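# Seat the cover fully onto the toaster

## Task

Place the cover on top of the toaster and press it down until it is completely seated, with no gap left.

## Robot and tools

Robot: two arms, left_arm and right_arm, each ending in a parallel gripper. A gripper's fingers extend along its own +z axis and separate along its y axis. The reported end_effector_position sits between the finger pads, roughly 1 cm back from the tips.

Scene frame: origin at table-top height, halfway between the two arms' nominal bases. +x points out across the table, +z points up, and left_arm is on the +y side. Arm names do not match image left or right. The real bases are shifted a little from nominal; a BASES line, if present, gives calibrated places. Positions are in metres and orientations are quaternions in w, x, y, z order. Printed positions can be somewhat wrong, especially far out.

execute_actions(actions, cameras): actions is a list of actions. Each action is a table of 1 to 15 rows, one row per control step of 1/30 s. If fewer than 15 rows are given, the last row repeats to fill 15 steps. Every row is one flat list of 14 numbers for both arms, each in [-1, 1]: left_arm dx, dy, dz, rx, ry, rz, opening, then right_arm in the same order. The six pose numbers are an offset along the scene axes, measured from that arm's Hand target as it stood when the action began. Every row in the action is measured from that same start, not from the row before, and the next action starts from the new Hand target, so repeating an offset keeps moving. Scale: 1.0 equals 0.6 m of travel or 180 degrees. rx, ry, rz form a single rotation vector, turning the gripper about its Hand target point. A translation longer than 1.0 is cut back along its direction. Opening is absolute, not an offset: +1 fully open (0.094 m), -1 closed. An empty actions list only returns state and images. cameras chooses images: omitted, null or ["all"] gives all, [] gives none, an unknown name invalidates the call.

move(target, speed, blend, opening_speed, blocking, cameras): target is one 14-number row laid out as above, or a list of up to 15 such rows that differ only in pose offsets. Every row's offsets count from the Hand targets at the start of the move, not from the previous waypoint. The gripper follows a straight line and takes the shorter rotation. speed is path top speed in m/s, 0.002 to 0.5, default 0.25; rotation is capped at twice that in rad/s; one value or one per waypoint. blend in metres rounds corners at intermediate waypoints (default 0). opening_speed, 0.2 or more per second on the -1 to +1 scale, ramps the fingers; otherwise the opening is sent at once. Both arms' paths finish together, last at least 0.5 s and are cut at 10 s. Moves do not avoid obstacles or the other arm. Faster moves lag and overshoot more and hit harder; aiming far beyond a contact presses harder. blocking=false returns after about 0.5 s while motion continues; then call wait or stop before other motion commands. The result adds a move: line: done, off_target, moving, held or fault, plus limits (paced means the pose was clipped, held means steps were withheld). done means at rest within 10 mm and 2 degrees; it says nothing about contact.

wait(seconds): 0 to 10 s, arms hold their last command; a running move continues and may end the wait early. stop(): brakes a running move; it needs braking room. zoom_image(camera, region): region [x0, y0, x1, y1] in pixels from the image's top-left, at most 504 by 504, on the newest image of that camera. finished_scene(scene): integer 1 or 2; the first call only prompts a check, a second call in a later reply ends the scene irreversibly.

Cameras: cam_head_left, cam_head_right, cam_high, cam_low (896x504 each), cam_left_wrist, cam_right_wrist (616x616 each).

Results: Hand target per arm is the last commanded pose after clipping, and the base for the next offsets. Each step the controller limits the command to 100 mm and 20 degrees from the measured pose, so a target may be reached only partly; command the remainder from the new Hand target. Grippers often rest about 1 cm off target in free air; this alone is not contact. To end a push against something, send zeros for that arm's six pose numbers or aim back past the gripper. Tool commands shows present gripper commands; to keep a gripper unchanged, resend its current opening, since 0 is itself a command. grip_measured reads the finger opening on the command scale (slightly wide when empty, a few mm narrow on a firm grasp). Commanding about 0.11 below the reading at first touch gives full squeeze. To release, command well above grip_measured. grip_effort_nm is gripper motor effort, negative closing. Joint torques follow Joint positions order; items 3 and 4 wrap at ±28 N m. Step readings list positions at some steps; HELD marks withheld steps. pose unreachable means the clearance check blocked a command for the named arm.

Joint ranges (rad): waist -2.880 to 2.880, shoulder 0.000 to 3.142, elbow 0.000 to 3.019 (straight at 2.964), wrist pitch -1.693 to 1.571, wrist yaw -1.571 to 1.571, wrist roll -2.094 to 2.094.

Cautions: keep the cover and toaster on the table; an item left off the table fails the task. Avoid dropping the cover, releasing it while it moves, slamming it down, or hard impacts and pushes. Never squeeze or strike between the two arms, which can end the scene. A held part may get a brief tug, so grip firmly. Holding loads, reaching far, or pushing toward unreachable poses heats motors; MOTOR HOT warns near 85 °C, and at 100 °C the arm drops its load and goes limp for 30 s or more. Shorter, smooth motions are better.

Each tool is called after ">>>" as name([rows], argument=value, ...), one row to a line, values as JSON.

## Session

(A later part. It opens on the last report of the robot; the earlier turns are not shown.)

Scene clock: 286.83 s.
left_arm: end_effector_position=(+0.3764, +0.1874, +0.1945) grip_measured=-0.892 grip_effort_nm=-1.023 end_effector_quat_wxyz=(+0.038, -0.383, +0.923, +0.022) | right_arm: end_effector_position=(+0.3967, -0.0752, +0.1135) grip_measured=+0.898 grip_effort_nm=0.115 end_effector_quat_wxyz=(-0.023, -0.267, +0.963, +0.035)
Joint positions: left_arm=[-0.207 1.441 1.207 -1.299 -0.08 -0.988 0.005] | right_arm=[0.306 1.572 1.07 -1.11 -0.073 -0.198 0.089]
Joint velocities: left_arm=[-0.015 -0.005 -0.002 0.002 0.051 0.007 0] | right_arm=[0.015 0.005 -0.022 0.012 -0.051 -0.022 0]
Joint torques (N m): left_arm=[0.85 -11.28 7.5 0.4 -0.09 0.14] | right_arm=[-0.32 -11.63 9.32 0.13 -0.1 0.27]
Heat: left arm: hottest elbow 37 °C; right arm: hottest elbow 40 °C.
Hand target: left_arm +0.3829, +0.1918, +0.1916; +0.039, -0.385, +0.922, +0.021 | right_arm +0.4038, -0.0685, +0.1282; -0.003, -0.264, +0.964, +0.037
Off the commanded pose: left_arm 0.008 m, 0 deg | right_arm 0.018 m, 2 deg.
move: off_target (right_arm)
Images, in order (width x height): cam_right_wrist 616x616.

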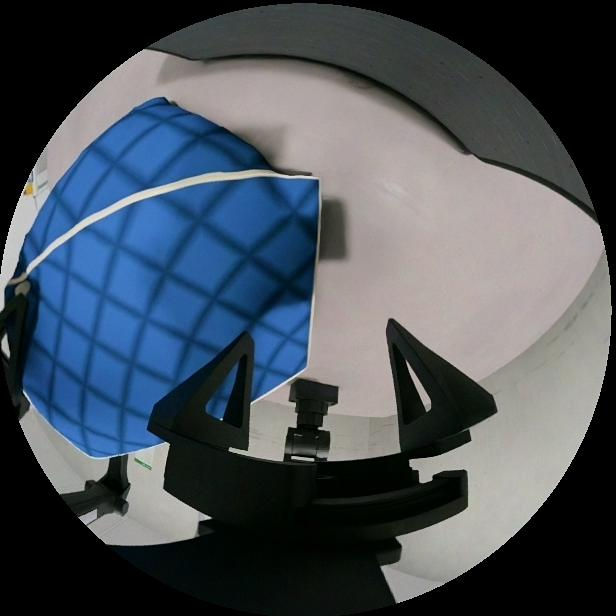

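>>> move([
  [0,0,0,0,0,0,-1,-0.012,0.05,0,0,0,0,0.9],
  [0,0,0,0,0,0,-1,-0.012,0.05,-0.155,0,0,0,0.9],
], speed=0.15, cameras=["cam_right_wrist"])

>>> move(target=[0,0,0,0,0,0,-1,0,0,0,0,0,0,-1], opening_speed=1.5, cameras=["cam_right_wrist","cam_low"])

Scene clock: 298.37 s.
left_arm: end_effector_position=(+0.3764, +0.1876, +0.1945) grip_measured=-0.892 grip_effort_nm=-1.023 end_effector_quat_wxyz=(+0.038, -0.383, +0.923, +0.022) | right_arm: end_effector_position=(+0.4006, -0.0385, +0.0523) grip_measured=+0.898 grip_effort_nm=0.105 end_effector_quat_wxyz=(+0.012, -0.270, +0.962, +0.040)
Joint positions: left_arm=[-0.207 1.441 1.207 -1.299 -0.08 -0.988 0.005] | right_arm=[0.382 1.665 0.995 -0.866 -0.075 -0.126 0.089]
Joint velocities: left_arm=[-0.005 0.005 -0.002 0.027 -0.022 -0.022 0] | right_arm=[-0.005 -0.005 0.002 -0.007 0.022 0.007 0]
Joint torques (N m): left_arm=[1.03 -11.58 7.47 0.42 -0.11 0.14] | right_arm=[-0.62 -8.53 6.11 0.64 -0.02 0.29]
Heat: left arm: hottest elbow 37 °C; right arm: hottest elbow 38 °C.
Hand target: left_arm +0.3829, +0.1917, +0.1916; +0.039, -0.385, +0.922, +0.021 | right_arm +0.3951, -0.0384, +0.0352; -0.003, -0.264, +0.964, +0.038
Off the commanded pose: left_arm 0.008 m, 0 deg | right_arm 0.017 m, 2 deg.
move: off_target (right_arm)
Images, in order (width x height): cam_right_wrist 616x616.

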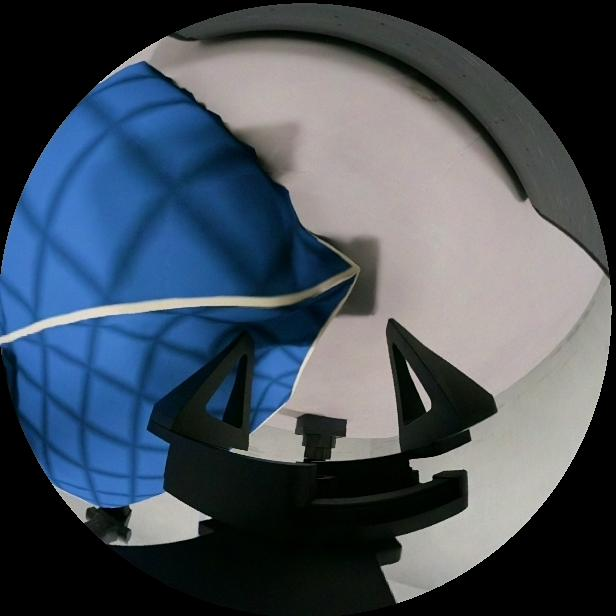

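Scene clock: 300.07 s.
left_arm: end_effector_position=(+0.3764, +0.1876, +0.1945) grip_measured=-0.892 grip_effort_nm=-1.028 end_effector_quat_wxyz=(+0.038, -0.383, +0.923, +0.022) | right_arm: end_effector_position=(+0.4013, -0.0382, +0.0506) grip_measured=-0.996 grip_effort_nm=-0.188 end_effector_quat_wxyz=(+0.012, -0.269, +0.962, +0.040)
Joint positions: left_arm=[-0.207 1.441 1.207 -1.299 -0.08 -0.988 0.005] | right_arm=[0.382 1.669 0.995 -0.861 -0.075 -0.125 0]
Joint velocities: left_arm=[-0.005 -0.024 -0.002 0.012 0.007 -0.022 -0.001] | right_arm=[-0.005 -0.005 0.002 -0.002 -0.037 -0.066 -0.002]
Joint torques (N m): left_arm=[1.08 -11.52 7.42 0.46 -0.08 0.15] | right_arm=[-0.56 -8.64 6.15 0.51 -0.03 0.29]
Heat: left arm: hottest elbow 37 °C; right arm: hottest elbow 38 °C.
Hand target: left_arm +0.3829, +0.1917, +0.1916; +0.039, -0.385, +0.922, +0.021 | right_arm +0.3951, -0.0384, +0.0353; -0.003, -0.264, +0.964, +0.038
Off the commanded pose: left_arm 0.008 m, 0 deg | right_arm 0.017 m, 2 deg.
move: off_target (right_arm)
Images, in order (width x height): cam_low 896x504, cam_right_wrist 616x616.

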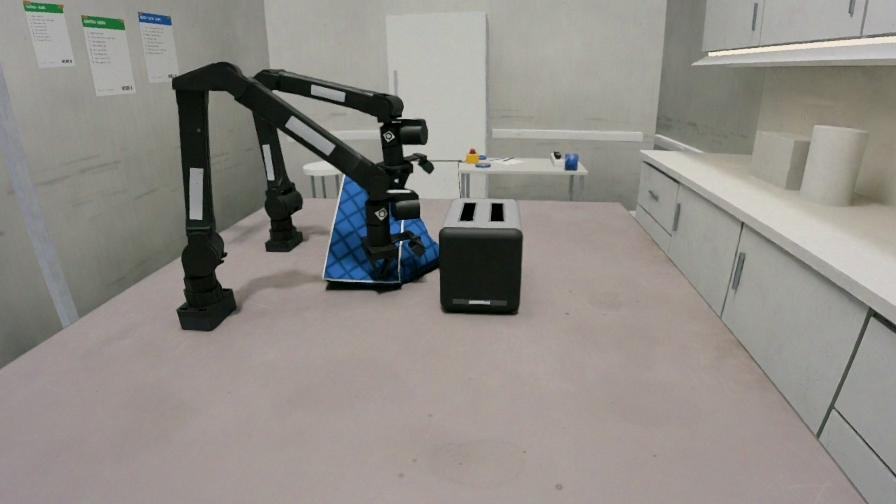

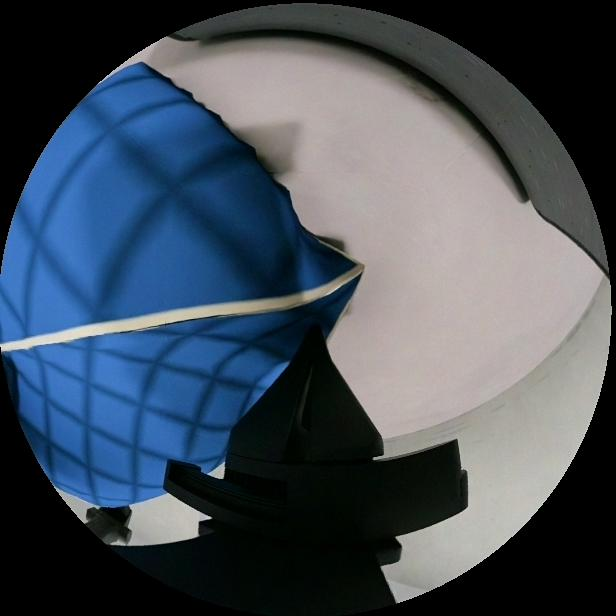

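>>> move([
  [0,0,0,0,0,0,-1,0,-0.05,0.25,0,0,0,0.9],
  [0,0,0,0,0,0,-1,0.07,-0.17,0.2,0.24,0.14,0,0.9],
], speed=0.3, cameras=["cam_right_wrist","cam_low","cam_head_right"])

Scene clock: 312.20 s.
left_arm: end_effector_position=(+0.3766, +0.1882, +0.1945) grip_measured=-0.892 grip_effort_nm=-1.038 end_effector_quat_wxyz=(+0.038, -0.383, +0.922, +0.023) | right_arm: end_effector_position=(+0.4234, -0.1393, +0.1504) grip_measured=+0.898 grip_effort_nm=0.110 end_effector_quat_wxyz=(-0.116, -0.224, +0.867, +0.430)
Joint positions: left_arm=[-0.205 1.441 1.207 -1.299 -0.08 -0.987 0.005] | right_arm=[-0.103 1.863 1.333 -1.669 -0.729 -0.817 0.089]
Joint velocities: left_arm=[-0.015 -0.005 0.002 -0.017 -0.007 0.066 0.001] | right_arm=[0.005 -0.005 0.002 -0.007 -0.051 0.007 0.001]
Joint torques (N m): left_arm=[0.97 -11.69 7.46 0.46 -0.08 0.14] | right_arm=[-1.32 -11.58 10.4 -1.02 -0.58 -0.14]
Heat: left arm: hottest elbow 36 °C; right arm: hottest elbow 37 °C.
Hand target: left_arm +0.3829, +0.1918, +0.1916; +0.039, -0.385, +0.922, +0.021 | right_arm +0.4380, -0.1420, +0.1527; -0.115, -0.232, +0.862, +0.436
Off the commanded pose: left_arm 0.008 m, 0 deg | right_arm 0.015 m, 2 deg.
joint sent to its limit (right arm) — joint 4 (wrist pitch), lower limit. The joint targets still meet the commanded pose.
move: off_target (right_arm)
Images, in order (width x height): cam_head_right 896x504, cam_low 896x504, cam_right_wrist 616x616.

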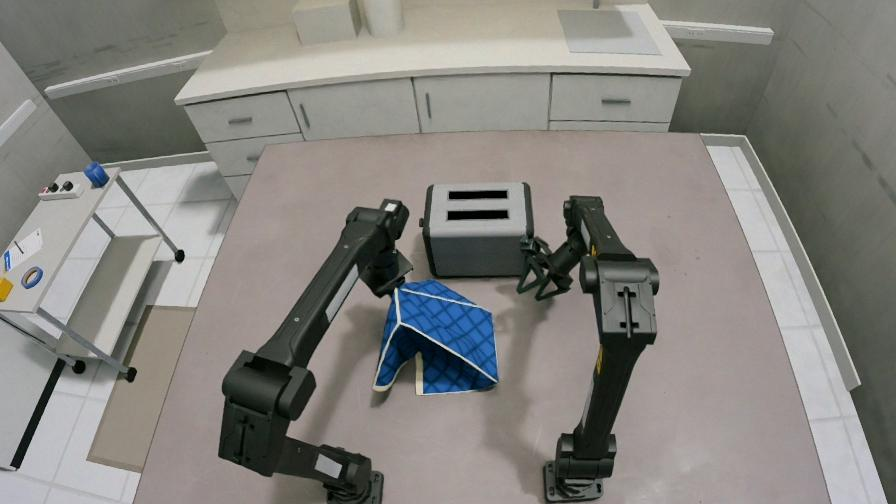

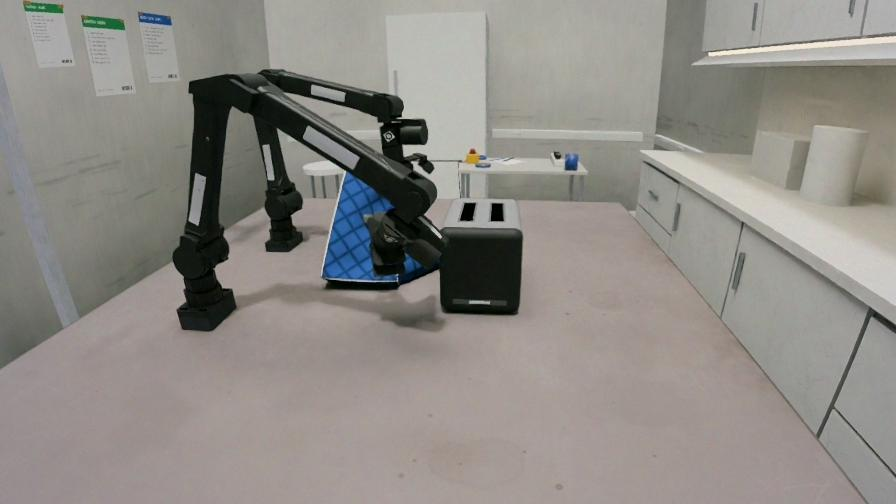

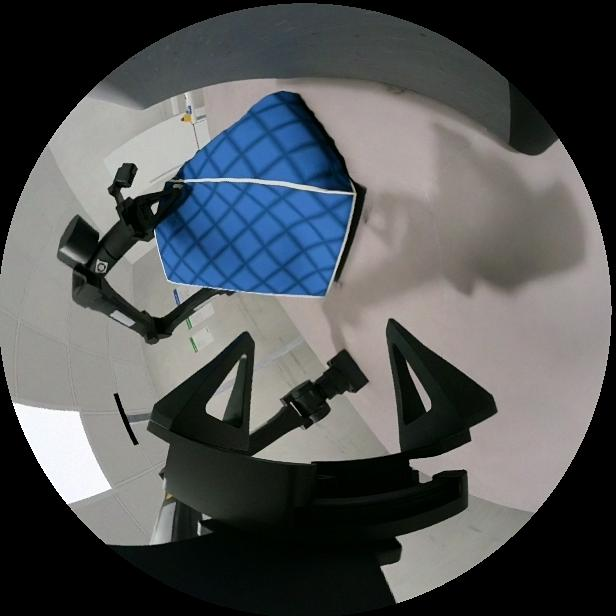

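>>> move(target=[0,0,0,0,0,0,-1,-0.025,0.13,-0.105,0,0,0,0.8], speed=0.12, cameras=["cam_right_wrist","cam_low"])

Scene clock: 318.03 s.
left_arm: end_effector_position=(+0.3766, +0.1882, +0.1945) grip_measured=-0.892 grip_effort_nm=-1.028 end_effector_quat_wxyz=(+0.038, -0.383, +0.923, +0.023) | right_arm: end_effector_position=(+0.4282, -0.0698, +0.1057) grip_measured=+0.802 grip_effort_nm=-0.110 end_effector_quat_wxyz=(-0.094, -0.241, +0.863, +0.435)
Joint positions: left_arm=[-0.205 1.441 1.207 -1.299 -0.08 -0.986 0.005] | right_arm=[0.037 1.902 1.273 -1.428 -0.818 -0.685 0.085]
Joint velocities: left_arm=[0.005 0.015 -0.002 -0.012 0.066 0.007 0.001] | right_arm=[-0.005 -0.005 0.012 -0.012 0.037 0.022 -0.001]
Joint torques (N m): left_arm=[0.56 -11.99 7.45 0.36 -0.06 0.15] | right_arm=[0.32 -11.11 5.55 -0.28 -0.65 0.21]
Heat: left arm: hottest elbow 36 °C; right arm: hottest elbow 37 °C.
Hand target: left_arm +0.3829, +0.1918, +0.1916; +0.039, -0.385, +0.922, +0.021 | right_arm +0.4222, -0.0629, +0.0910; -0.114, -0.233, +0.861, +0.438
Off the commanded pose: left_arm 0.008 m, 0 deg | right_arm 0.018 m, 3 deg.
move: off_target (right_arm)
Images, in order (width x height): cam_low 896x504, cam_right_wrist 616x616.

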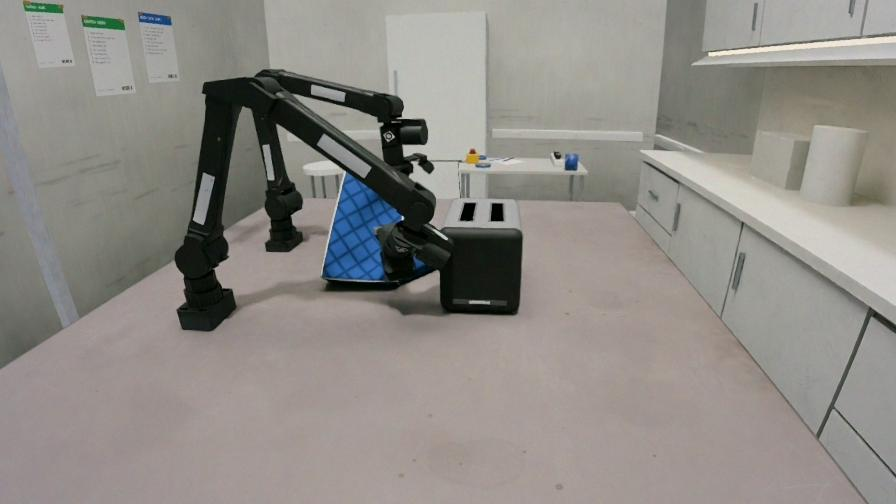

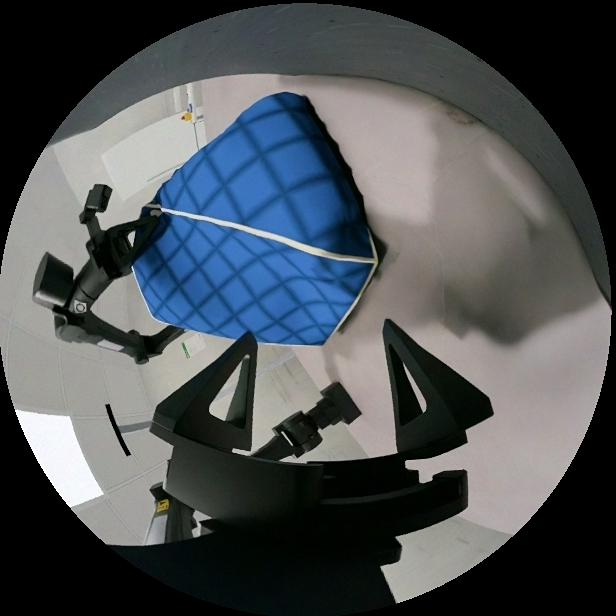

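>>> move(target=[0,0,0,0,0,0,-1,0.0,0.05,-0.07,0,0,0,0.8], speed=0.12, cameras=["cam_right_wrist","cam_low"])

>>> move(target=[0,0,0,0,0,0,-1,0,0,0,0,0,0,-1], opening_speed=1.5, cameras=["cam_right_wrist","cam_low"])

Scene clock: 323.67 s.
left_arm: end_effector_position=(+0.3766, +0.1882, +0.1945) grip_measured=-0.892 grip_effort_nm=-1.023 end_effector_quat_wxyz=(+0.038, -0.383, +0.923, +0.023) | right_arm: end_effector_position=(+0.4308, -0.0653, +0.0709) grip_measured=+0.802 grip_effort_nm=-0.125 end_effector_quat_wxyz=(-0.084, -0.223, +0.866, +0.439)
Joint positions: left_arm=[-0.205 1.441 1.207 -1.299 -0.08 -0.986 0.005] | right_arm=[0.04 1.946 1.232 -1.298 -0.845 -0.628 0.085]
Joint velocities: left_arm=[-0.005 -0.005 -0.002 -0.007 -0.037 -0.051 0.001] | right_arm=[-0.005 -0.005 0.017 0.012 0.037 -0.022 0]
Joint torques (N m): left_arm=[1.08 -11.63 7.51 0.35 -0.09 0.13] | right_arm=[4.6 -10.05 6.17 0.44 -0.76 0.43]
Heat: left arm: hottest elbow 36 °C; right arm: hottest elbow 37 °C.
Hand target: left_arm +0.3829, +0.1918, +0.1916; +0.039, -0.385, +0.922, +0.021 | right_arm +0.4217, -0.0326, +0.0492; -0.114, -0.233, +0.861, +0.438
Off the commanded pose: left_arm 0.008 m, 0 deg | right_arm 0.040 m, 4 deg.
move: off_target (right_arm)
Images, in order (width x height): cam_low 896x504, cam_right_wrist 616x616.

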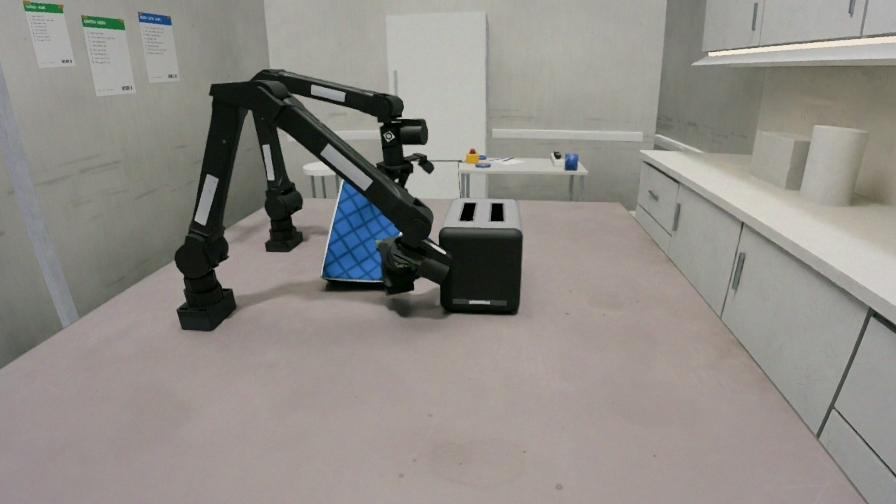

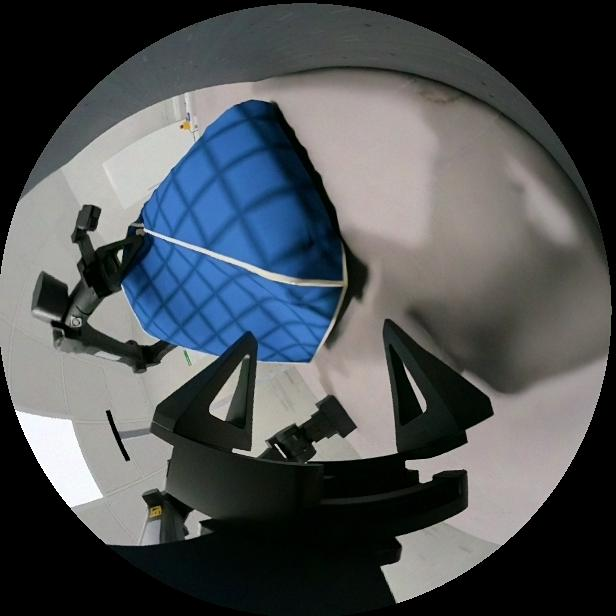

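Scene clock: 325.30 s.
left_arm: end_effector_position=(+0.3766, +0.1882, +0.1945) grip_measured=-0.892 grip_effort_nm=-1.033 end_effector_quat_wxyz=(+0.038, -0.383, +0.923, +0.023) | right_arm: end_effector_position=(+0.4309, -0.0652, +0.0707) grip_measured=-0.996 grip_effort_nm=-0.188 end_effector_quat_wxyz=(-0.083, -0.223, +0.866, +0.439)
Joint positions: left_arm=[-0.205 1.441 1.207 -1.299 -0.08 -0.986 0.005] | right_arm=[0.04 1.946 1.231 -1.297 -0.845 -0.628 0]
Joint velocities: left_arm=[-0.005 -0.005 -0.002 -0.007 0.125 0.007 0] | right_arm=[-0.005 0.005 0.007 0.002 -0.037 -0.022 -0.001]
Joint torques (N m): left_arm=[0.67 -11.46 7.43 0.36 -0.1 0.14] | right_arm=[4.84 -9.99 6.26 0.43 -0.75 0.43]
Heat: left arm: hottest elbow 36 °C; right arm: hottest elbow 37 °C.
Hand target: left_arm +0.3829, +0.1918, +0.1916; +0.039, -0.385, +0.922, +0.021 | right_arm +0.4218, -0.0326, +0.0492; -0.114, -0.233, +0.861, +0.438
Off the commanded pose: left_arm 0.008 m, 0 deg | right_arm 0.040 m, 4 deg.
move: off_target (right_arm)
Images, in order (width x height): cam_low 896x504, cam_right_wrist 616x616.

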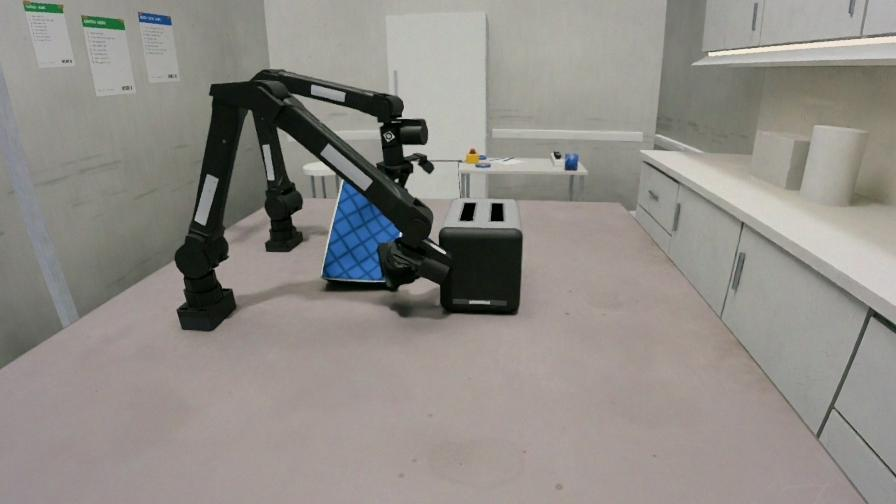

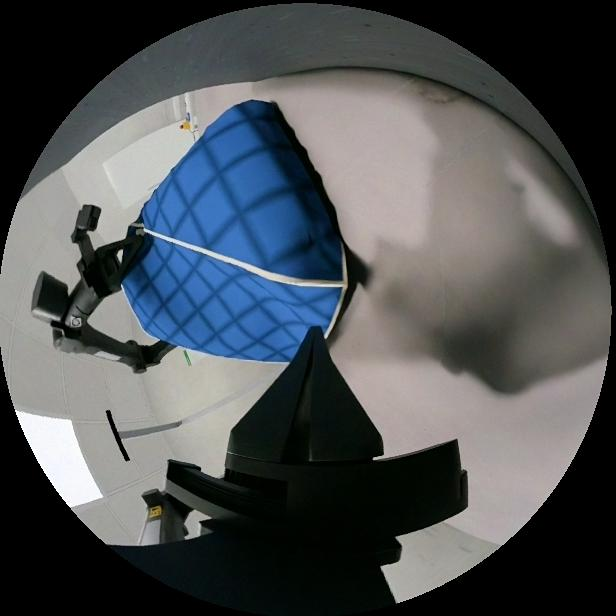

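>>> move([
  [0,0,0,0,0,0,-1,0.0,-0.1,0.03,0,0,0,0.8],
  [-0.15,-0.05,0.06,0,0,0,-1,0,-0.2,0.1,0,0,0,0.8],
], speed=0.2, cameras=["cam_right_wrist","cam_low","cam_head_right"])

Scene clock: 332.23 s.
left_arm: end_effector_position=(+0.2961, +0.1665, +0.2208) grip_measured=-0.892 grip_effort_nm=-1.023 end_effector_quat_wxyz=(+0.036, -0.387, +0.921, +0.023) | right_arm: end_effector_position=(+0.4074, -0.1493, +0.0950) grip_measured=+0.798 grip_effort_nm=0.110 end_effector_quat_wxyz=(-0.137, -0.218, +0.859, +0.442)
Joint positions: left_arm=[-0.313 1.241 1.088 -1.394 -0.082 -1.103 0.005] | right_arm=[-0.128 1.949 1.265 -1.595 -0.719 -0.864 0.084]
Joint velocities: left_arm=[-0.005 -0.005 -0.007 -0.012 0.051 0.022 0] | right_arm=[-0.015 -0.015 -0.002 -0.012 -0.081 0.066 0]
Joint torques (N m): left_arm=[-0.97 -10.29 7.43 -0.35 -0.21 -0.04] | right_arm=[-1.38 -14.15 9.09 -1.21 -0.18 -0.14]
Heat: left arm: hottest elbow 36 °C; right arm: hottest elbow 36 °C.
Hand target: left_arm +0.2926, +0.1624, +0.2263; +0.039, -0.385, +0.922, +0.022 | right_arm +0.4224, -0.1537, +0.1083; -0.115, -0.232, +0.862, +0.436
Off the commanded pose: left_arm 0.009 m, 1 deg | right_arm 0.020 m, 3 deg.
move: off_target (right_arm)
Images, in order (width x height): cam_head_right 896x504, cam_low 896x504, cam_right_wrist 616x616.

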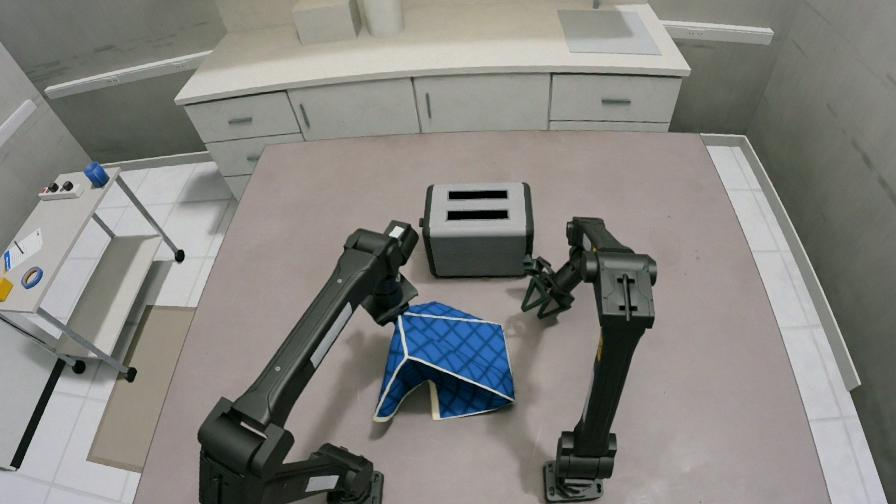

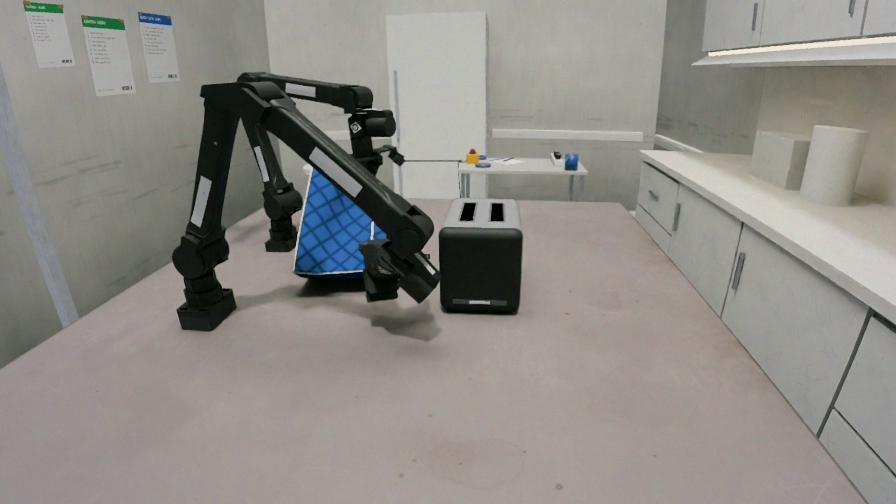

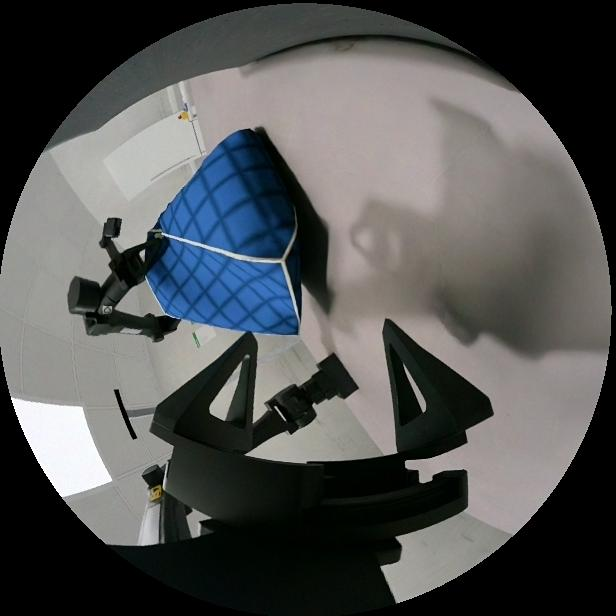

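>>> move(target=[0,0,0,0,0,0,-1,-0.1,0.11,0.01,0,0,0,0.8], speed=0.15, cameras=["cam_right_wrist","cam_low"])

Scene clock: 339.23 s.
left_arm: end_effector_position=(+0.2960, +0.1665, +0.2208) grip_measured=-0.892 grip_effort_nm=-1.023 end_effector_quat_wxyz=(+0.036, -0.387, +0.921, +0.023) | right_arm: end_effector_position=(+0.3651, -0.0902, +0.1103) grip_measured=+0.798 grip_effort_nm=0.115 end_effector_quat_wxyz=(-0.119, -0.233, +0.860, +0.439)
Joint positions: left_arm=[-0.313 1.241 1.088 -1.394 -0.082 -1.104 0.005] | right_arm=[0.001 1.796 1.1 -1.452 -0.796 -0.738 0.084]
Joint velocities: left_arm=[-0.005 -0.015 -0.007 -0.007 -0.066 -0.037 -0.001] | right_arm=[-0.015 -0.005 -0.012 -0.002 0.051 0.037 0]
Joint torques (N m): left_arm=[-1.32 -10.4 7.5 -0.31 -0.21 -0.07] | right_arm=[-0.44 -12.86 5.04 -0.42 -0.61 0.21]
Heat: left arm: hottest elbow 37 °C; right arm: hottest elbow 36 °C.
Hand target: left_arm +0.2926, +0.1625, +0.2263; +0.038, -0.385, +0.922, +0.022 | right_arm +0.3627, -0.0872, +0.1161; -0.114, -0.232, +0.861, +0.437
Off the commanded pose: left_arm 0.008 m, 0 deg | right_arm 0.005 m, 1 deg.
move: done
Images, in order (width x height): cam_low 896x504, cam_right_wrist 616x616.

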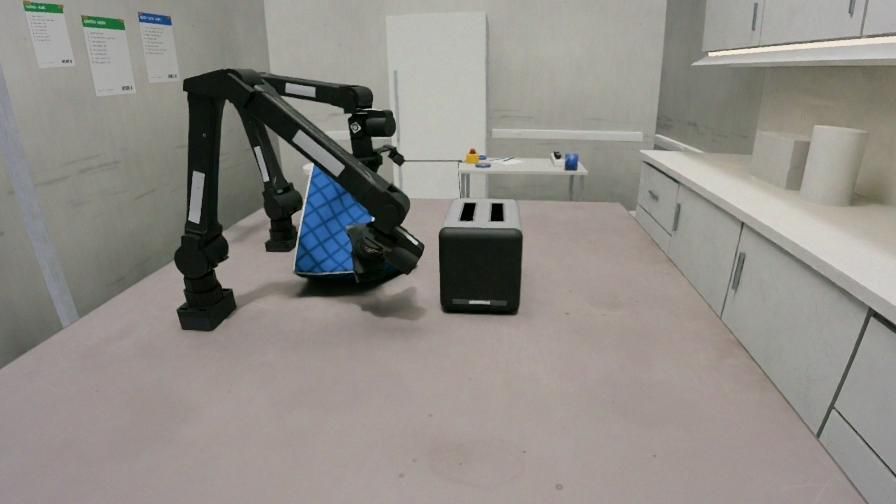

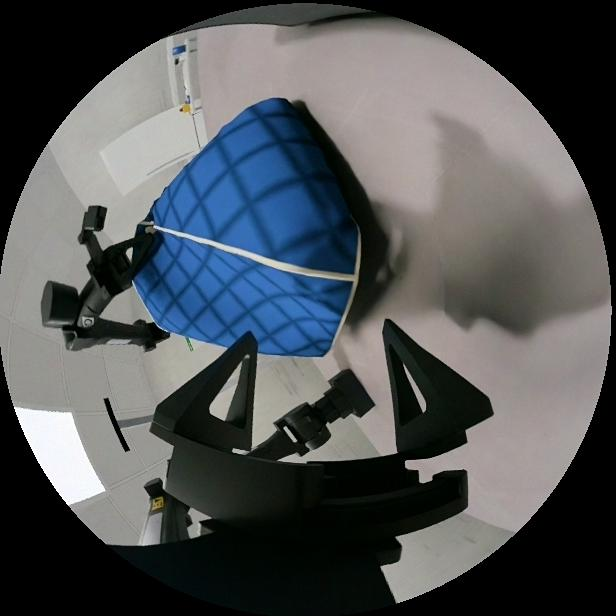

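>>> move(target=[0,0,0,0,0,0,-1,-0.03,0.06,-0.07,0,0,0,0.8], speed=0.1, cameras=["cam_head_right","cam_low","cam_right_wrist"])

Scene clock: 357.97 s.
left_arm: end_effector_position=(+0.2960, +0.1665, +0.2208) grip_measured=-0.892 grip_effort_nm=-1.033 end_effector_quat_wxyz=(+0.036, -0.387, +0.921, +0.023) | right_arm: end_effector_position=(+0.3490, -0.0539, +0.0787) grip_measured=+0.798 grip_effort_nm=0.115 end_effector_quat_wxyz=(-0.105, -0.238, +0.861, +0.437)
Joint positions: left_arm=[-0.313 1.241 1.088 -1.394 -0.082 -1.104 0.005] | right_arm=[0.091 1.796 1.009 -1.246 -0.842 -0.623 0.084]
Joint velocities: left_arm=[-0.015 -0.005 -0.002 -0.007 -0.037 -0.037 -0.001] | right_arm=[-0.015 -0.015 -0.012 -0.002 0.022 0.037 0]
Joint torques (N m): left_arm=[-0.73 -10.34 7.47 -0.36 -0.21 -0.08] | right_arm=[-0.26 -10.4 4.66 -0.29 -0.68 0.2]
Heat: left arm: hottest elbow 37 °C; right arm: hottest elbow 35 °C.
Hand target: left_arm +0.2926, +0.1625, +0.2263; +0.038, -0.385, +0.922, +0.022 | right_arm +0.3440, -0.0506, +0.0748; -0.114, -0.233, +0.861, +0.438
Off the commanded pose: left_arm 0.008 m, 0 deg | right_arm 0.007 m, 1 deg.
move: done
Images, in order (width x height): cam_head_right 896x504, cam_low 896x504, cam_right_wrist 616x616.

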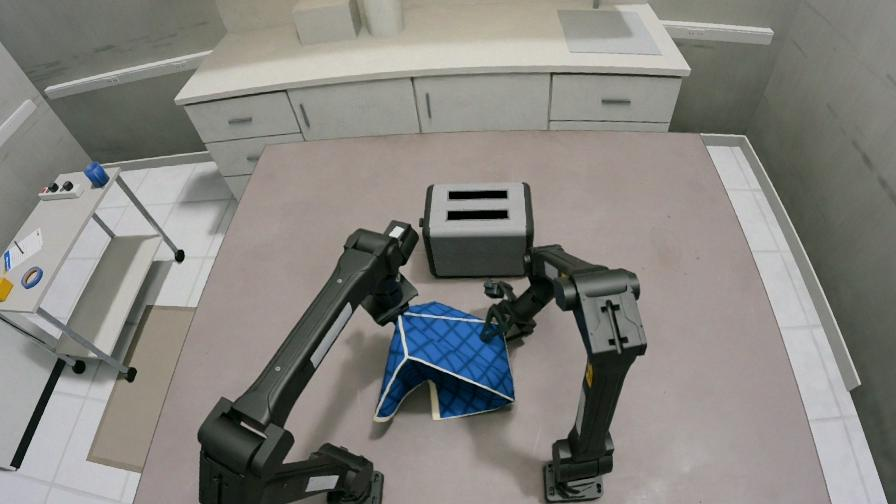

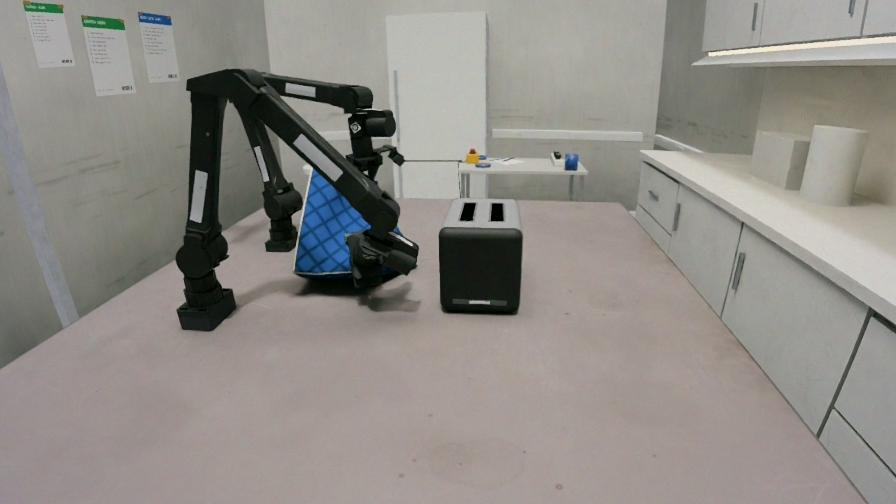

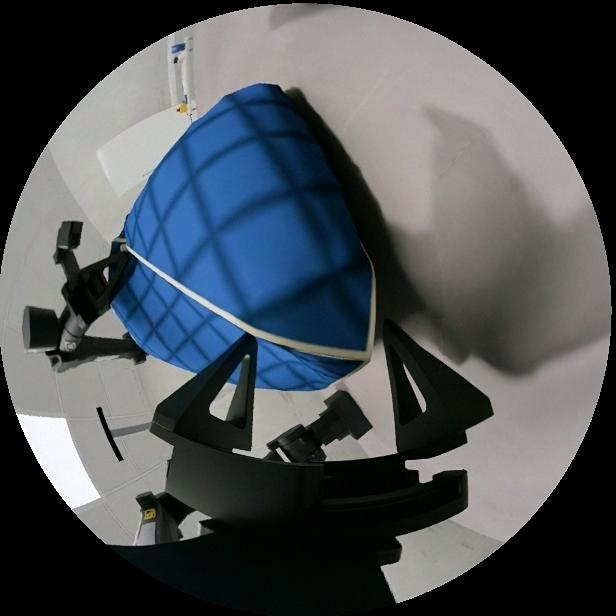

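>>> move([
  [0,0,0,0,0,0,-1,-0.03,-0.035,-0.03,0,0,0,0.8],
  [0,0,0,0,0,0,-1,-0.06,0.02,-0.08,0,0,0,0.8],
], speed=0.1, cameras=["cam_head_right","cam_low","cam_right_wrist"])

Scene clock: 403.77 s.
left_arm: end_effector_position=(+0.2961, +0.1667, +0.2209) grip_measured=-0.892 grip_effort_nm=-1.018 end_effector_quat_wxyz=(+0.036, -0.387, +0.921, +0.024) | right_arm: end_effector_position=(+0.3194, -0.0427, +0.0456) grip_measured=+0.798 grip_effort_nm=0.115 end_effector_quat_wxyz=(-0.095, -0.232, +0.861, +0.443)
Joint positions: left_arm=[-0.314 1.241 1.088 -1.394 -0.083 -1.104 0.005] | right_arm=[0.124 1.799 0.884 -1.057 -0.877 -0.555 0.084]
Joint velocities: left_arm=[0.015 0.005 -0.007 0.002 -0.037 0.022 0.001] | right_arm=[-0.005 -0.015 0.022 -0.002 0.007 -0.007 0]
Joint torques (N m): left_arm=[-1.38 -10.64 7.43 -0.42 -0.13 -0.02] | right_arm=[0.67 -7.59 3.06 0.62 -0.14 0.12]
Heat: left arm: hottest elbow 37 °C; right arm: hottest elbow 33 °C.
Hand target: left_arm +0.2926, +0.1625, +0.2263; +0.038, -0.385, +0.922, +0.022 | right_arm +0.3076, -0.0384, +0.0275; -0.114, -0.233, +0.860, +0.439
Off the commanded pose: left_arm 0.008 m, 0 deg | right_arm 0.022 m, 2 deg.
move: off_target (right_arm)
Images, in order (width x height): cam_head_right 896x504, cam_low 896x504, cam_right_wrist 616x616.

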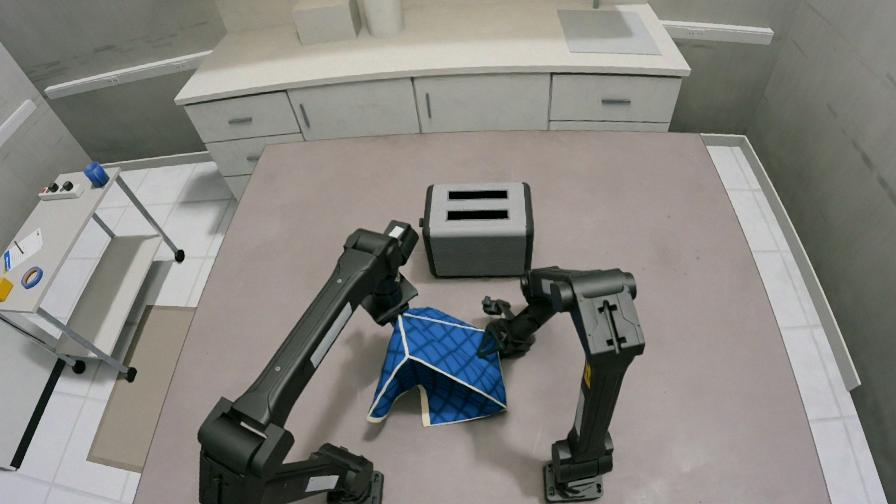

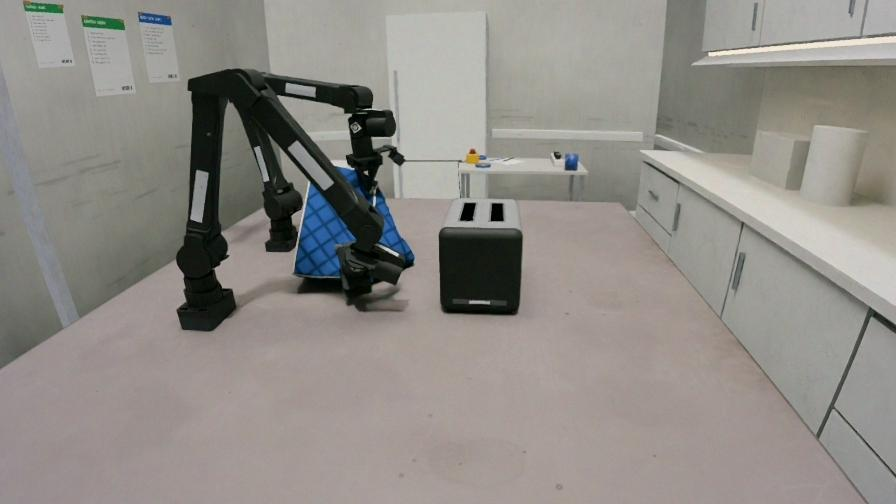

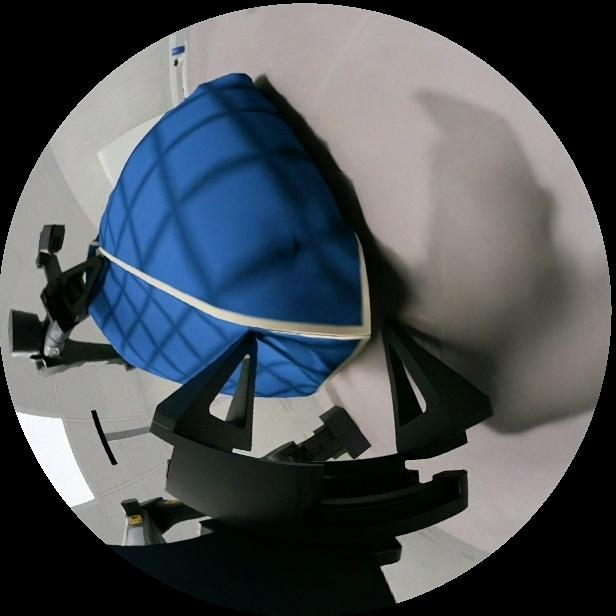

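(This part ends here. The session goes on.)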